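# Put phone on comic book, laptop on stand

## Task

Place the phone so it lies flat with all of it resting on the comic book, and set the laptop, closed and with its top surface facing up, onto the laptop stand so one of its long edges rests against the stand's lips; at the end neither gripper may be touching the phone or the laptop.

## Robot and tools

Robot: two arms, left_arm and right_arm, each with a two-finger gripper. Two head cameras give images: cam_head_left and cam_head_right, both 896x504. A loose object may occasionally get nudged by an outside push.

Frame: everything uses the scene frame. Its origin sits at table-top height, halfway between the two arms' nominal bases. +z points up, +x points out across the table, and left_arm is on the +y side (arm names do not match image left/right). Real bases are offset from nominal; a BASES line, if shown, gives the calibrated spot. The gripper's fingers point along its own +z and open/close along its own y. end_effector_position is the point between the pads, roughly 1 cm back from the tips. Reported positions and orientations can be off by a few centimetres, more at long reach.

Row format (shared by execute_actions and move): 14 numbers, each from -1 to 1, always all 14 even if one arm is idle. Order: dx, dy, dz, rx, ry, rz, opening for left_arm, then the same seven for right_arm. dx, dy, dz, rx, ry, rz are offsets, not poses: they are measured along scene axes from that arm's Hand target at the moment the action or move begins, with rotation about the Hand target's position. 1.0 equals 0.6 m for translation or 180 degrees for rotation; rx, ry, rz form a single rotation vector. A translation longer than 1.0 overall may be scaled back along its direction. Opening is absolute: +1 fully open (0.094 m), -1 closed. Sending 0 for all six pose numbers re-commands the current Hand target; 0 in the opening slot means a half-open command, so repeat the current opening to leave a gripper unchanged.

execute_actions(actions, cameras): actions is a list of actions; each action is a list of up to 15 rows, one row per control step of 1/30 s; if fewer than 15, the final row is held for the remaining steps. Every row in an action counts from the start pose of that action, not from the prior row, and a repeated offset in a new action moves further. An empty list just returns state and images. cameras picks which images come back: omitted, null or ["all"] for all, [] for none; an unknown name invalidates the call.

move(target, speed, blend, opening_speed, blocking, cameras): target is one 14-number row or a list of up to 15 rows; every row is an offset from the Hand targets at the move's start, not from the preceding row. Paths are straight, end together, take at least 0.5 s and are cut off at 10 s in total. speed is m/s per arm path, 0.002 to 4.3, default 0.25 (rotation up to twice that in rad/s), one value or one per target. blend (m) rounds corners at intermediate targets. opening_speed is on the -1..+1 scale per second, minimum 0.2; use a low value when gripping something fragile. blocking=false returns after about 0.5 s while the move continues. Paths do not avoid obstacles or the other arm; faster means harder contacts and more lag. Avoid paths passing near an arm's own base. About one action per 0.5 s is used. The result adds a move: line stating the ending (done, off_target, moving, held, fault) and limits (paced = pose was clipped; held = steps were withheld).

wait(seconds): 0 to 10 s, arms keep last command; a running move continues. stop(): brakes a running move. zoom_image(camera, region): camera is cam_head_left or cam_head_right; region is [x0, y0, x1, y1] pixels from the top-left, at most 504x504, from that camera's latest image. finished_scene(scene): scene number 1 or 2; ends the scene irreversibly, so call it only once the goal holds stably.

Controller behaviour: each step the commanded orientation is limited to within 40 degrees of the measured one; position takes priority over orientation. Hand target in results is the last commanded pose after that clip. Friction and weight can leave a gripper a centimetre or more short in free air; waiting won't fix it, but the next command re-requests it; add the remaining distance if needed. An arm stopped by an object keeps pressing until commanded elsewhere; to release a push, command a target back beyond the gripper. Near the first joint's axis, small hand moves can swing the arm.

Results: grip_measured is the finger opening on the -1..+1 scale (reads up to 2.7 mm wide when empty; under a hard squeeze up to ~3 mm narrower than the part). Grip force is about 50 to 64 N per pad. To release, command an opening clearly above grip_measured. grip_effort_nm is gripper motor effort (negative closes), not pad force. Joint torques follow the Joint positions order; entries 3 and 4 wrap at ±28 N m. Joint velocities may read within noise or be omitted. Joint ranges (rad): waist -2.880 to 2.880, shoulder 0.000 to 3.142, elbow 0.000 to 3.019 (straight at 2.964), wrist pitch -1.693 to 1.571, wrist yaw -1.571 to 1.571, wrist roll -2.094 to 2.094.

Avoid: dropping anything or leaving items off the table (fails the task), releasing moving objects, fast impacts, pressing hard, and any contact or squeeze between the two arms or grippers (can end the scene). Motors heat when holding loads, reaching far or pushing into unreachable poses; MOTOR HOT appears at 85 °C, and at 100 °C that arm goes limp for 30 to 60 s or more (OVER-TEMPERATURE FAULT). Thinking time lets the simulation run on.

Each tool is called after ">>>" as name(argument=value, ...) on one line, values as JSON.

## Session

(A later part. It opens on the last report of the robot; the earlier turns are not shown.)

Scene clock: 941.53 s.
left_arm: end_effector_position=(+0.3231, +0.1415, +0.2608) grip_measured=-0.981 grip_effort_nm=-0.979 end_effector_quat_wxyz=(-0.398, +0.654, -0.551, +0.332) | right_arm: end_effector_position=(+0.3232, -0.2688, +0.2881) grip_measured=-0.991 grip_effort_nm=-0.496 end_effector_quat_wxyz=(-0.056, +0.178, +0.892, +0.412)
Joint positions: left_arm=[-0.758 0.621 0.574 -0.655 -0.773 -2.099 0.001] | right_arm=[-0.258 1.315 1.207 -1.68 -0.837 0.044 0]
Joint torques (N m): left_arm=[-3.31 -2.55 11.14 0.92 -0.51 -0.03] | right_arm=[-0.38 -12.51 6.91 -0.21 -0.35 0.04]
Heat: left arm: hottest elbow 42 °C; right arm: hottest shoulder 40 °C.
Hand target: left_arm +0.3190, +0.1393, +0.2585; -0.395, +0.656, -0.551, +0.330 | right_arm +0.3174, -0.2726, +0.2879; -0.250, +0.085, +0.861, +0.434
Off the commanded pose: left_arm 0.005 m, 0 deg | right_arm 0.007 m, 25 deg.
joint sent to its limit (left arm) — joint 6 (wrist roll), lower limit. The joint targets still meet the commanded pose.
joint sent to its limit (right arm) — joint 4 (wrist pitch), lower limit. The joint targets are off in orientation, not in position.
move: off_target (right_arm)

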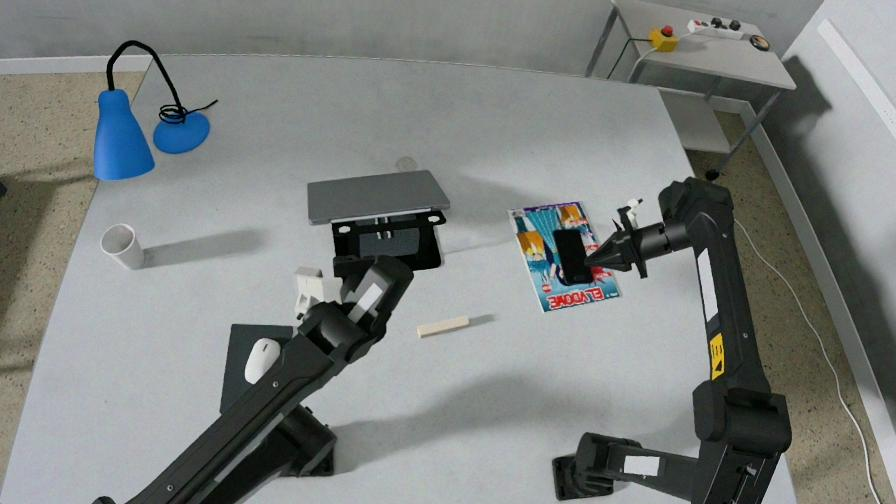

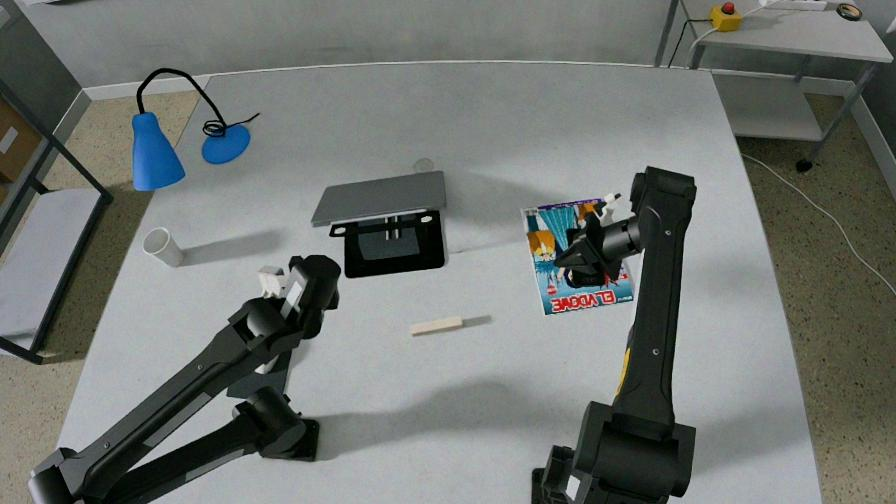

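>>> move(target=[[0.2,-0.03,-0.08,0,0,0,-1,0,0,0,0,0,0,-1],[0.28,-0.02,-0.134,0,0,0,-1,0,0,0,0,0,0,-1],[0.355,-0.012,-0.188,0,0,0,-1,0,0,0,0,0,0,-1]], speed=[0.15,0.08,0.04])

>>> zoom_image(camera="cam_head_left", region=[290, 150, 470, 290])

>>> zoom_image(camera="cam_head_right", region=[290, 150, 470, 290])

Scene clock: 960.93 s.
left_arm: end_effector_position=(+0.5152, +0.1329, +0.1383) grip_measured=-0.981 grip_effort_nm=-0.974 end_effector_quat_wxyz=(-0.390, +0.659, -0.554, +0.327) | right_arm: end_effector_position=(+0.3232, -0.2688, +0.2881) grip_measured=-0.991 grip_effort_nm=-0.496 end_effector_quat_wxyz=(-0.056, +0.178, +0.892, +0.412)
Joint positions: left_arm=[-0.412 1.375 0.65 0.149 -0.482 -1.863 0.001] | right_arm=[-0.258 1.315 1.207 -1.68 -0.837 0.044 0]
Joint torques (N m): left_arm=[-0.85 -8.41 12.71 1.88 -0.08 0.22] | right_arm=[-0.44 -12.57 6.91 -0.27 -0.34 0.04]
Heat: left arm: hottest elbow 41 °C; right arm: hottest shoulder 39 °C.
Hand target: left_arm +0.5321, +0.1320, +0.1458; -0.395, +0.656, -0.551, +0.331 | right_arm +0.3174, -0.2726, +0.2879; -0.250, +0.085, +0.861, +0.434
Off the commanded pose: left_arm 0.018 m, 1 deg | right_arm 0.007 m, 25 deg.
joint sent to its limit (right arm) — joint 4 (wrist pitch), lower limit. The joint targets are off in orientation, not in position.
move: off_target (left_arm, right_arm)

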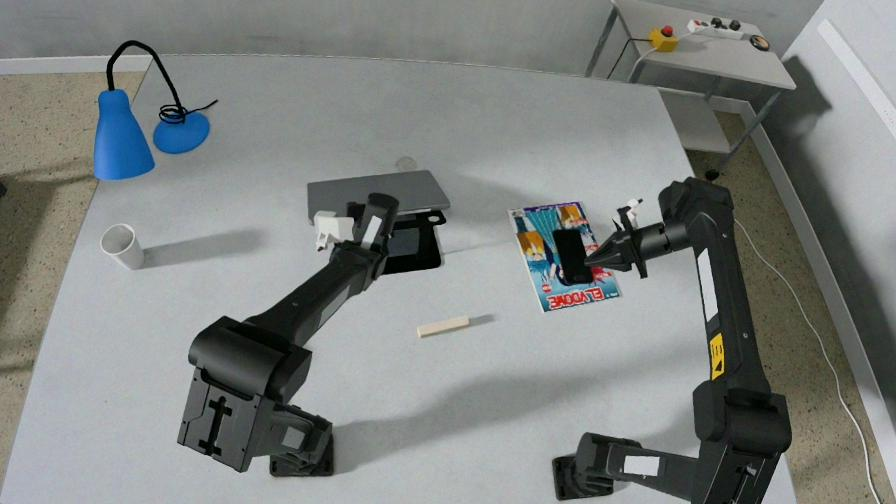

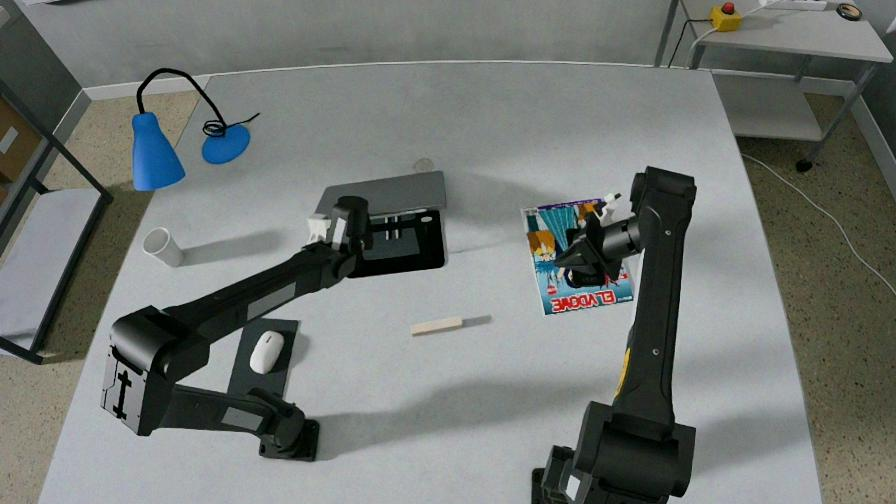

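Scaled by 2.800.

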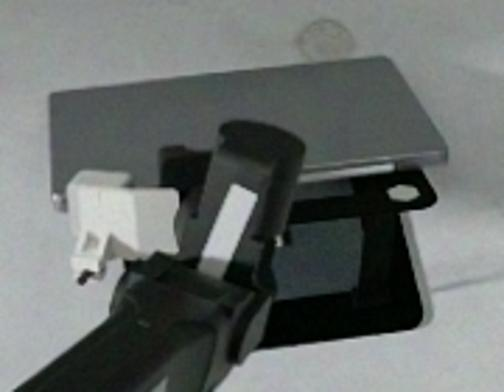

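Scaled by 2.800.

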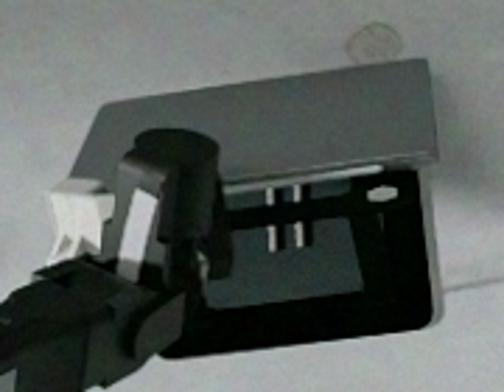

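>>> move(target=[0.035,0.006,-0.02,0,0,0,-1,0,0,0,0,0,0,-1], speed=0.03)

>>> zoom_image(camera="cam_head_left", region=[290, 150, 470, 290])

>>> zoom_image(camera="cam_head_right", region=[290, 150, 470, 290])

Scene clock: 964.37 s.
left_arm: end_effector_position=(+0.5250, +0.1316, +0.1384) grip_measured=-0.981 grip_effort_nm=-0.979 end_effector_quat_wxyz=(-0.391, +0.652, -0.557, +0.336) | right_arm: end_effector_position=(+0.3232, -0.2688, +0.2881) grip_measured=-0.991 grip_effort_nm=-0.496 end_effector_quat_wxyz=(-0.056, +0.178, +0.892, +0.412)
Joint positions: left_arm=[-0.4 1.4 0.66 0.189 -0.459 -1.839 0.001] | right_arm=[-0.258 1.315 1.207 -1.68 -0.837 0.044 0]
Joint torques (N m): left_arm=[-0.03 -5.42 14.71 2.09 -0.03 0.2] | right_arm=[-0.44 -12.57 6.9 -0.28 -0.35 0.04]
Heat: left arm: hottest elbow 41 °C; right arm: hottest shoulder 39 °C.
Hand target: left_arm +0.5531, +0.1356, +0.1339; -0.395, +0.656, -0.551, +0.331 | right_arm +0.3174, -0.2726, +0.2879; -0.250, +0.085, +0.861, +0.434
Off the commanded pose: left_arm 0.029 m, 1 deg | right_arm 0.007 m, 25 deg.
joint sent to its limit (right arm) — joint 4 (wrist pitch), lower limit. The joint targets are off in orientation, not in position.
move: off_target (left_arm, right_arm)

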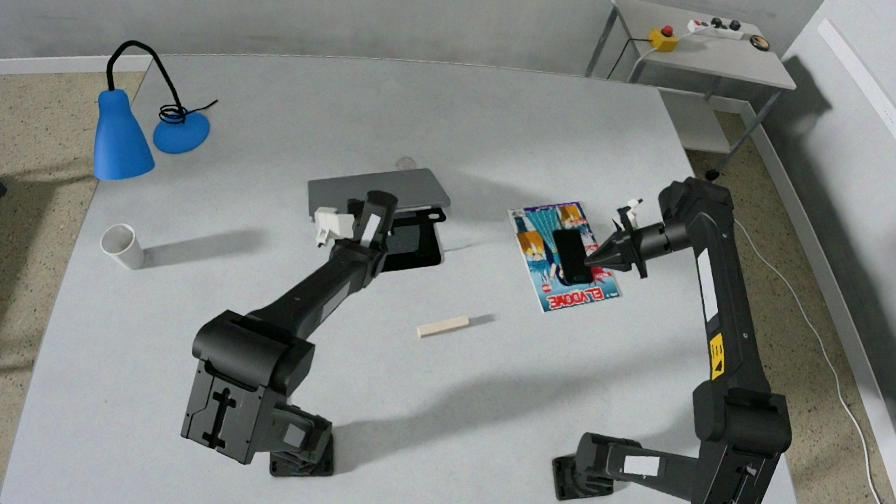

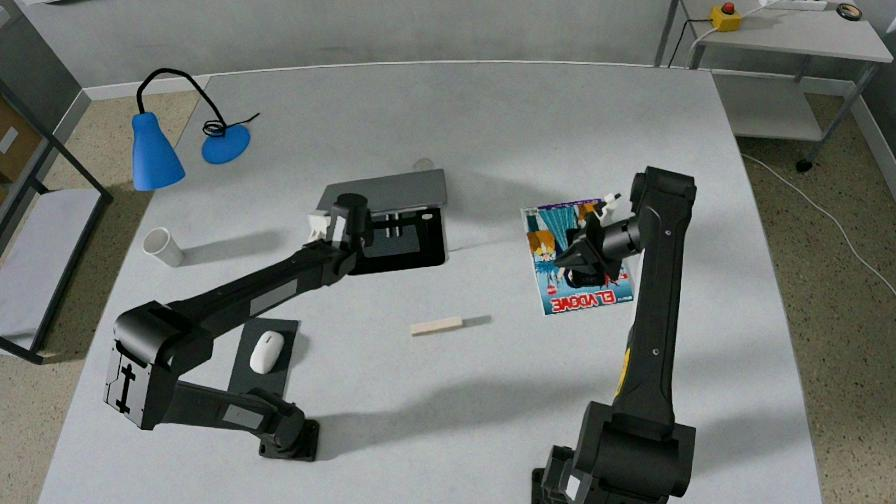

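Scaled by 2.800.

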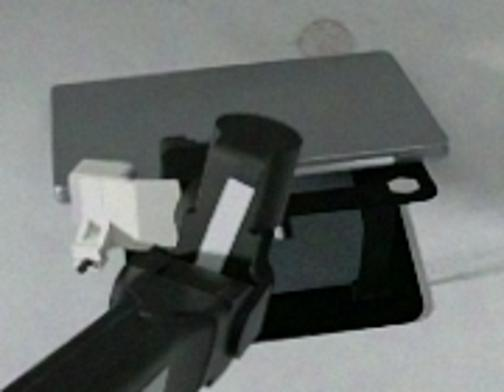

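Scaled by 2.800.

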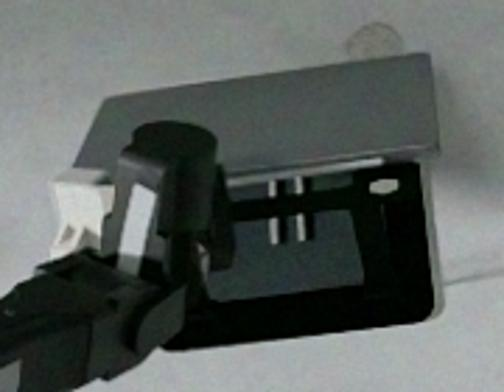

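>>> move(target=[[-0.1,-0.02,0.06,0,0,0,-1,0,0,0,0,0,0,-1],[-0.38,0.06,0.22,0,0,0,-0.98,-0.1,-0.05,0.0,0,0,0,-1]], speed=[0.08,0.2])

>>> zoom_image(camera="cam_head_left", region=[290, 150, 470, 290])

>>> zoom_image(camera="cam_head_right", region=[290, 150, 470, 290])

>>> zoom_image(camera="cam_head_left", region=[490, 180, 670, 320])

Scene clock: 972.57 s.
left_arm: end_effector_position=(+0.3262, +0.1755, +0.2587) grip_measured=-0.974 grip_effort_nm=-0.799 end_effector_quat_wxyz=(-0.397, +0.658, -0.552, +0.323) | right_arm: end_effector_position=(+0.2629, -0.3001, +0.2893) grip_measured=-0.991 grip_effort_nm=-0.496 end_effector_quat_wxyz=(+0.005, +0.198, +0.907, +0.371)
Joint positions: left_arm=[-0.604 0.549 0.546 -0.64 -0.655 -1.984 0.001] | right_arm=[-0.385 1.11 1.076 -1.68 -0.75 -0.006 0]
Joint torques (N m): left_arm=[-2.9 -1.49 13.03 1.26 -0.43 -0.03] | right_arm=[-0.32 -8.76 7.15 -0.16 -0.31 0.03]
Heat: left arm: hottest elbow 41 °C; right arm: hottest shoulder 38 °C.
Hand target: left_arm +0.3251, +0.1715, +0.2659; -0.395, +0.656, -0.551, +0.331 | right_arm +0.2574, -0.3026, +0.2879; -0.250, +0.085, +0.861, +0.434
Off the commanded pose: left_arm 0.008 m, 1 deg | right_arm 0.006 m, 33 deg.
joint sent to its limit (right arm) — joint 4 (wrist pitch), lower limit. The joint targets are off in orientation, not in position.
move: off_target (right_arm)

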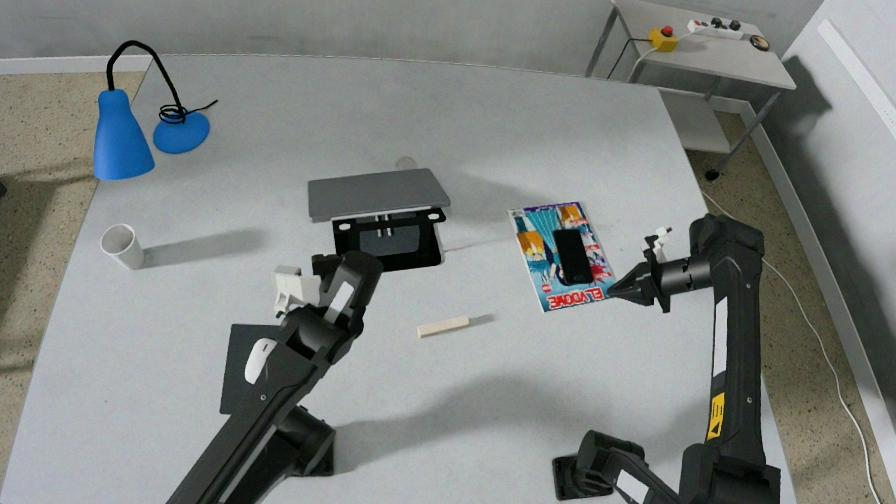

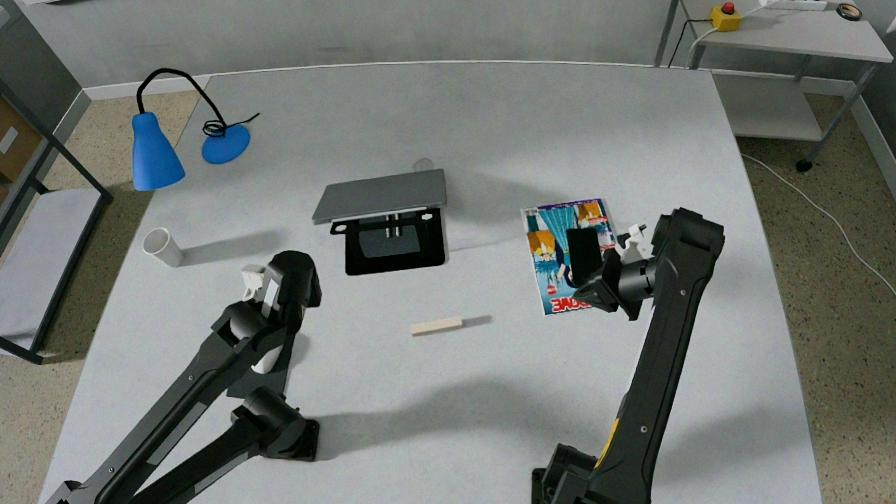

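Scaled by 2.800.

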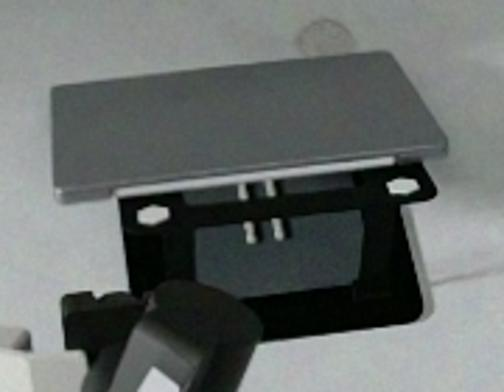

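Scaled by 2.800.

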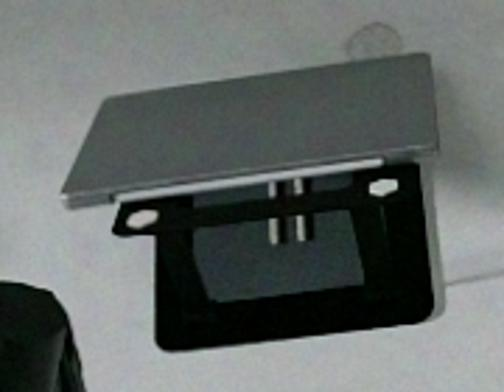

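Scaled by 2.800.

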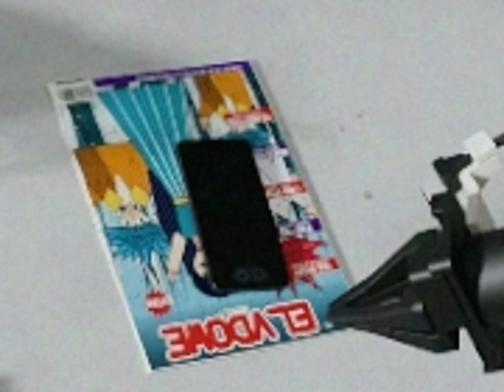

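>>> finished_scene(scene=1)

The scene is finished: the task was done.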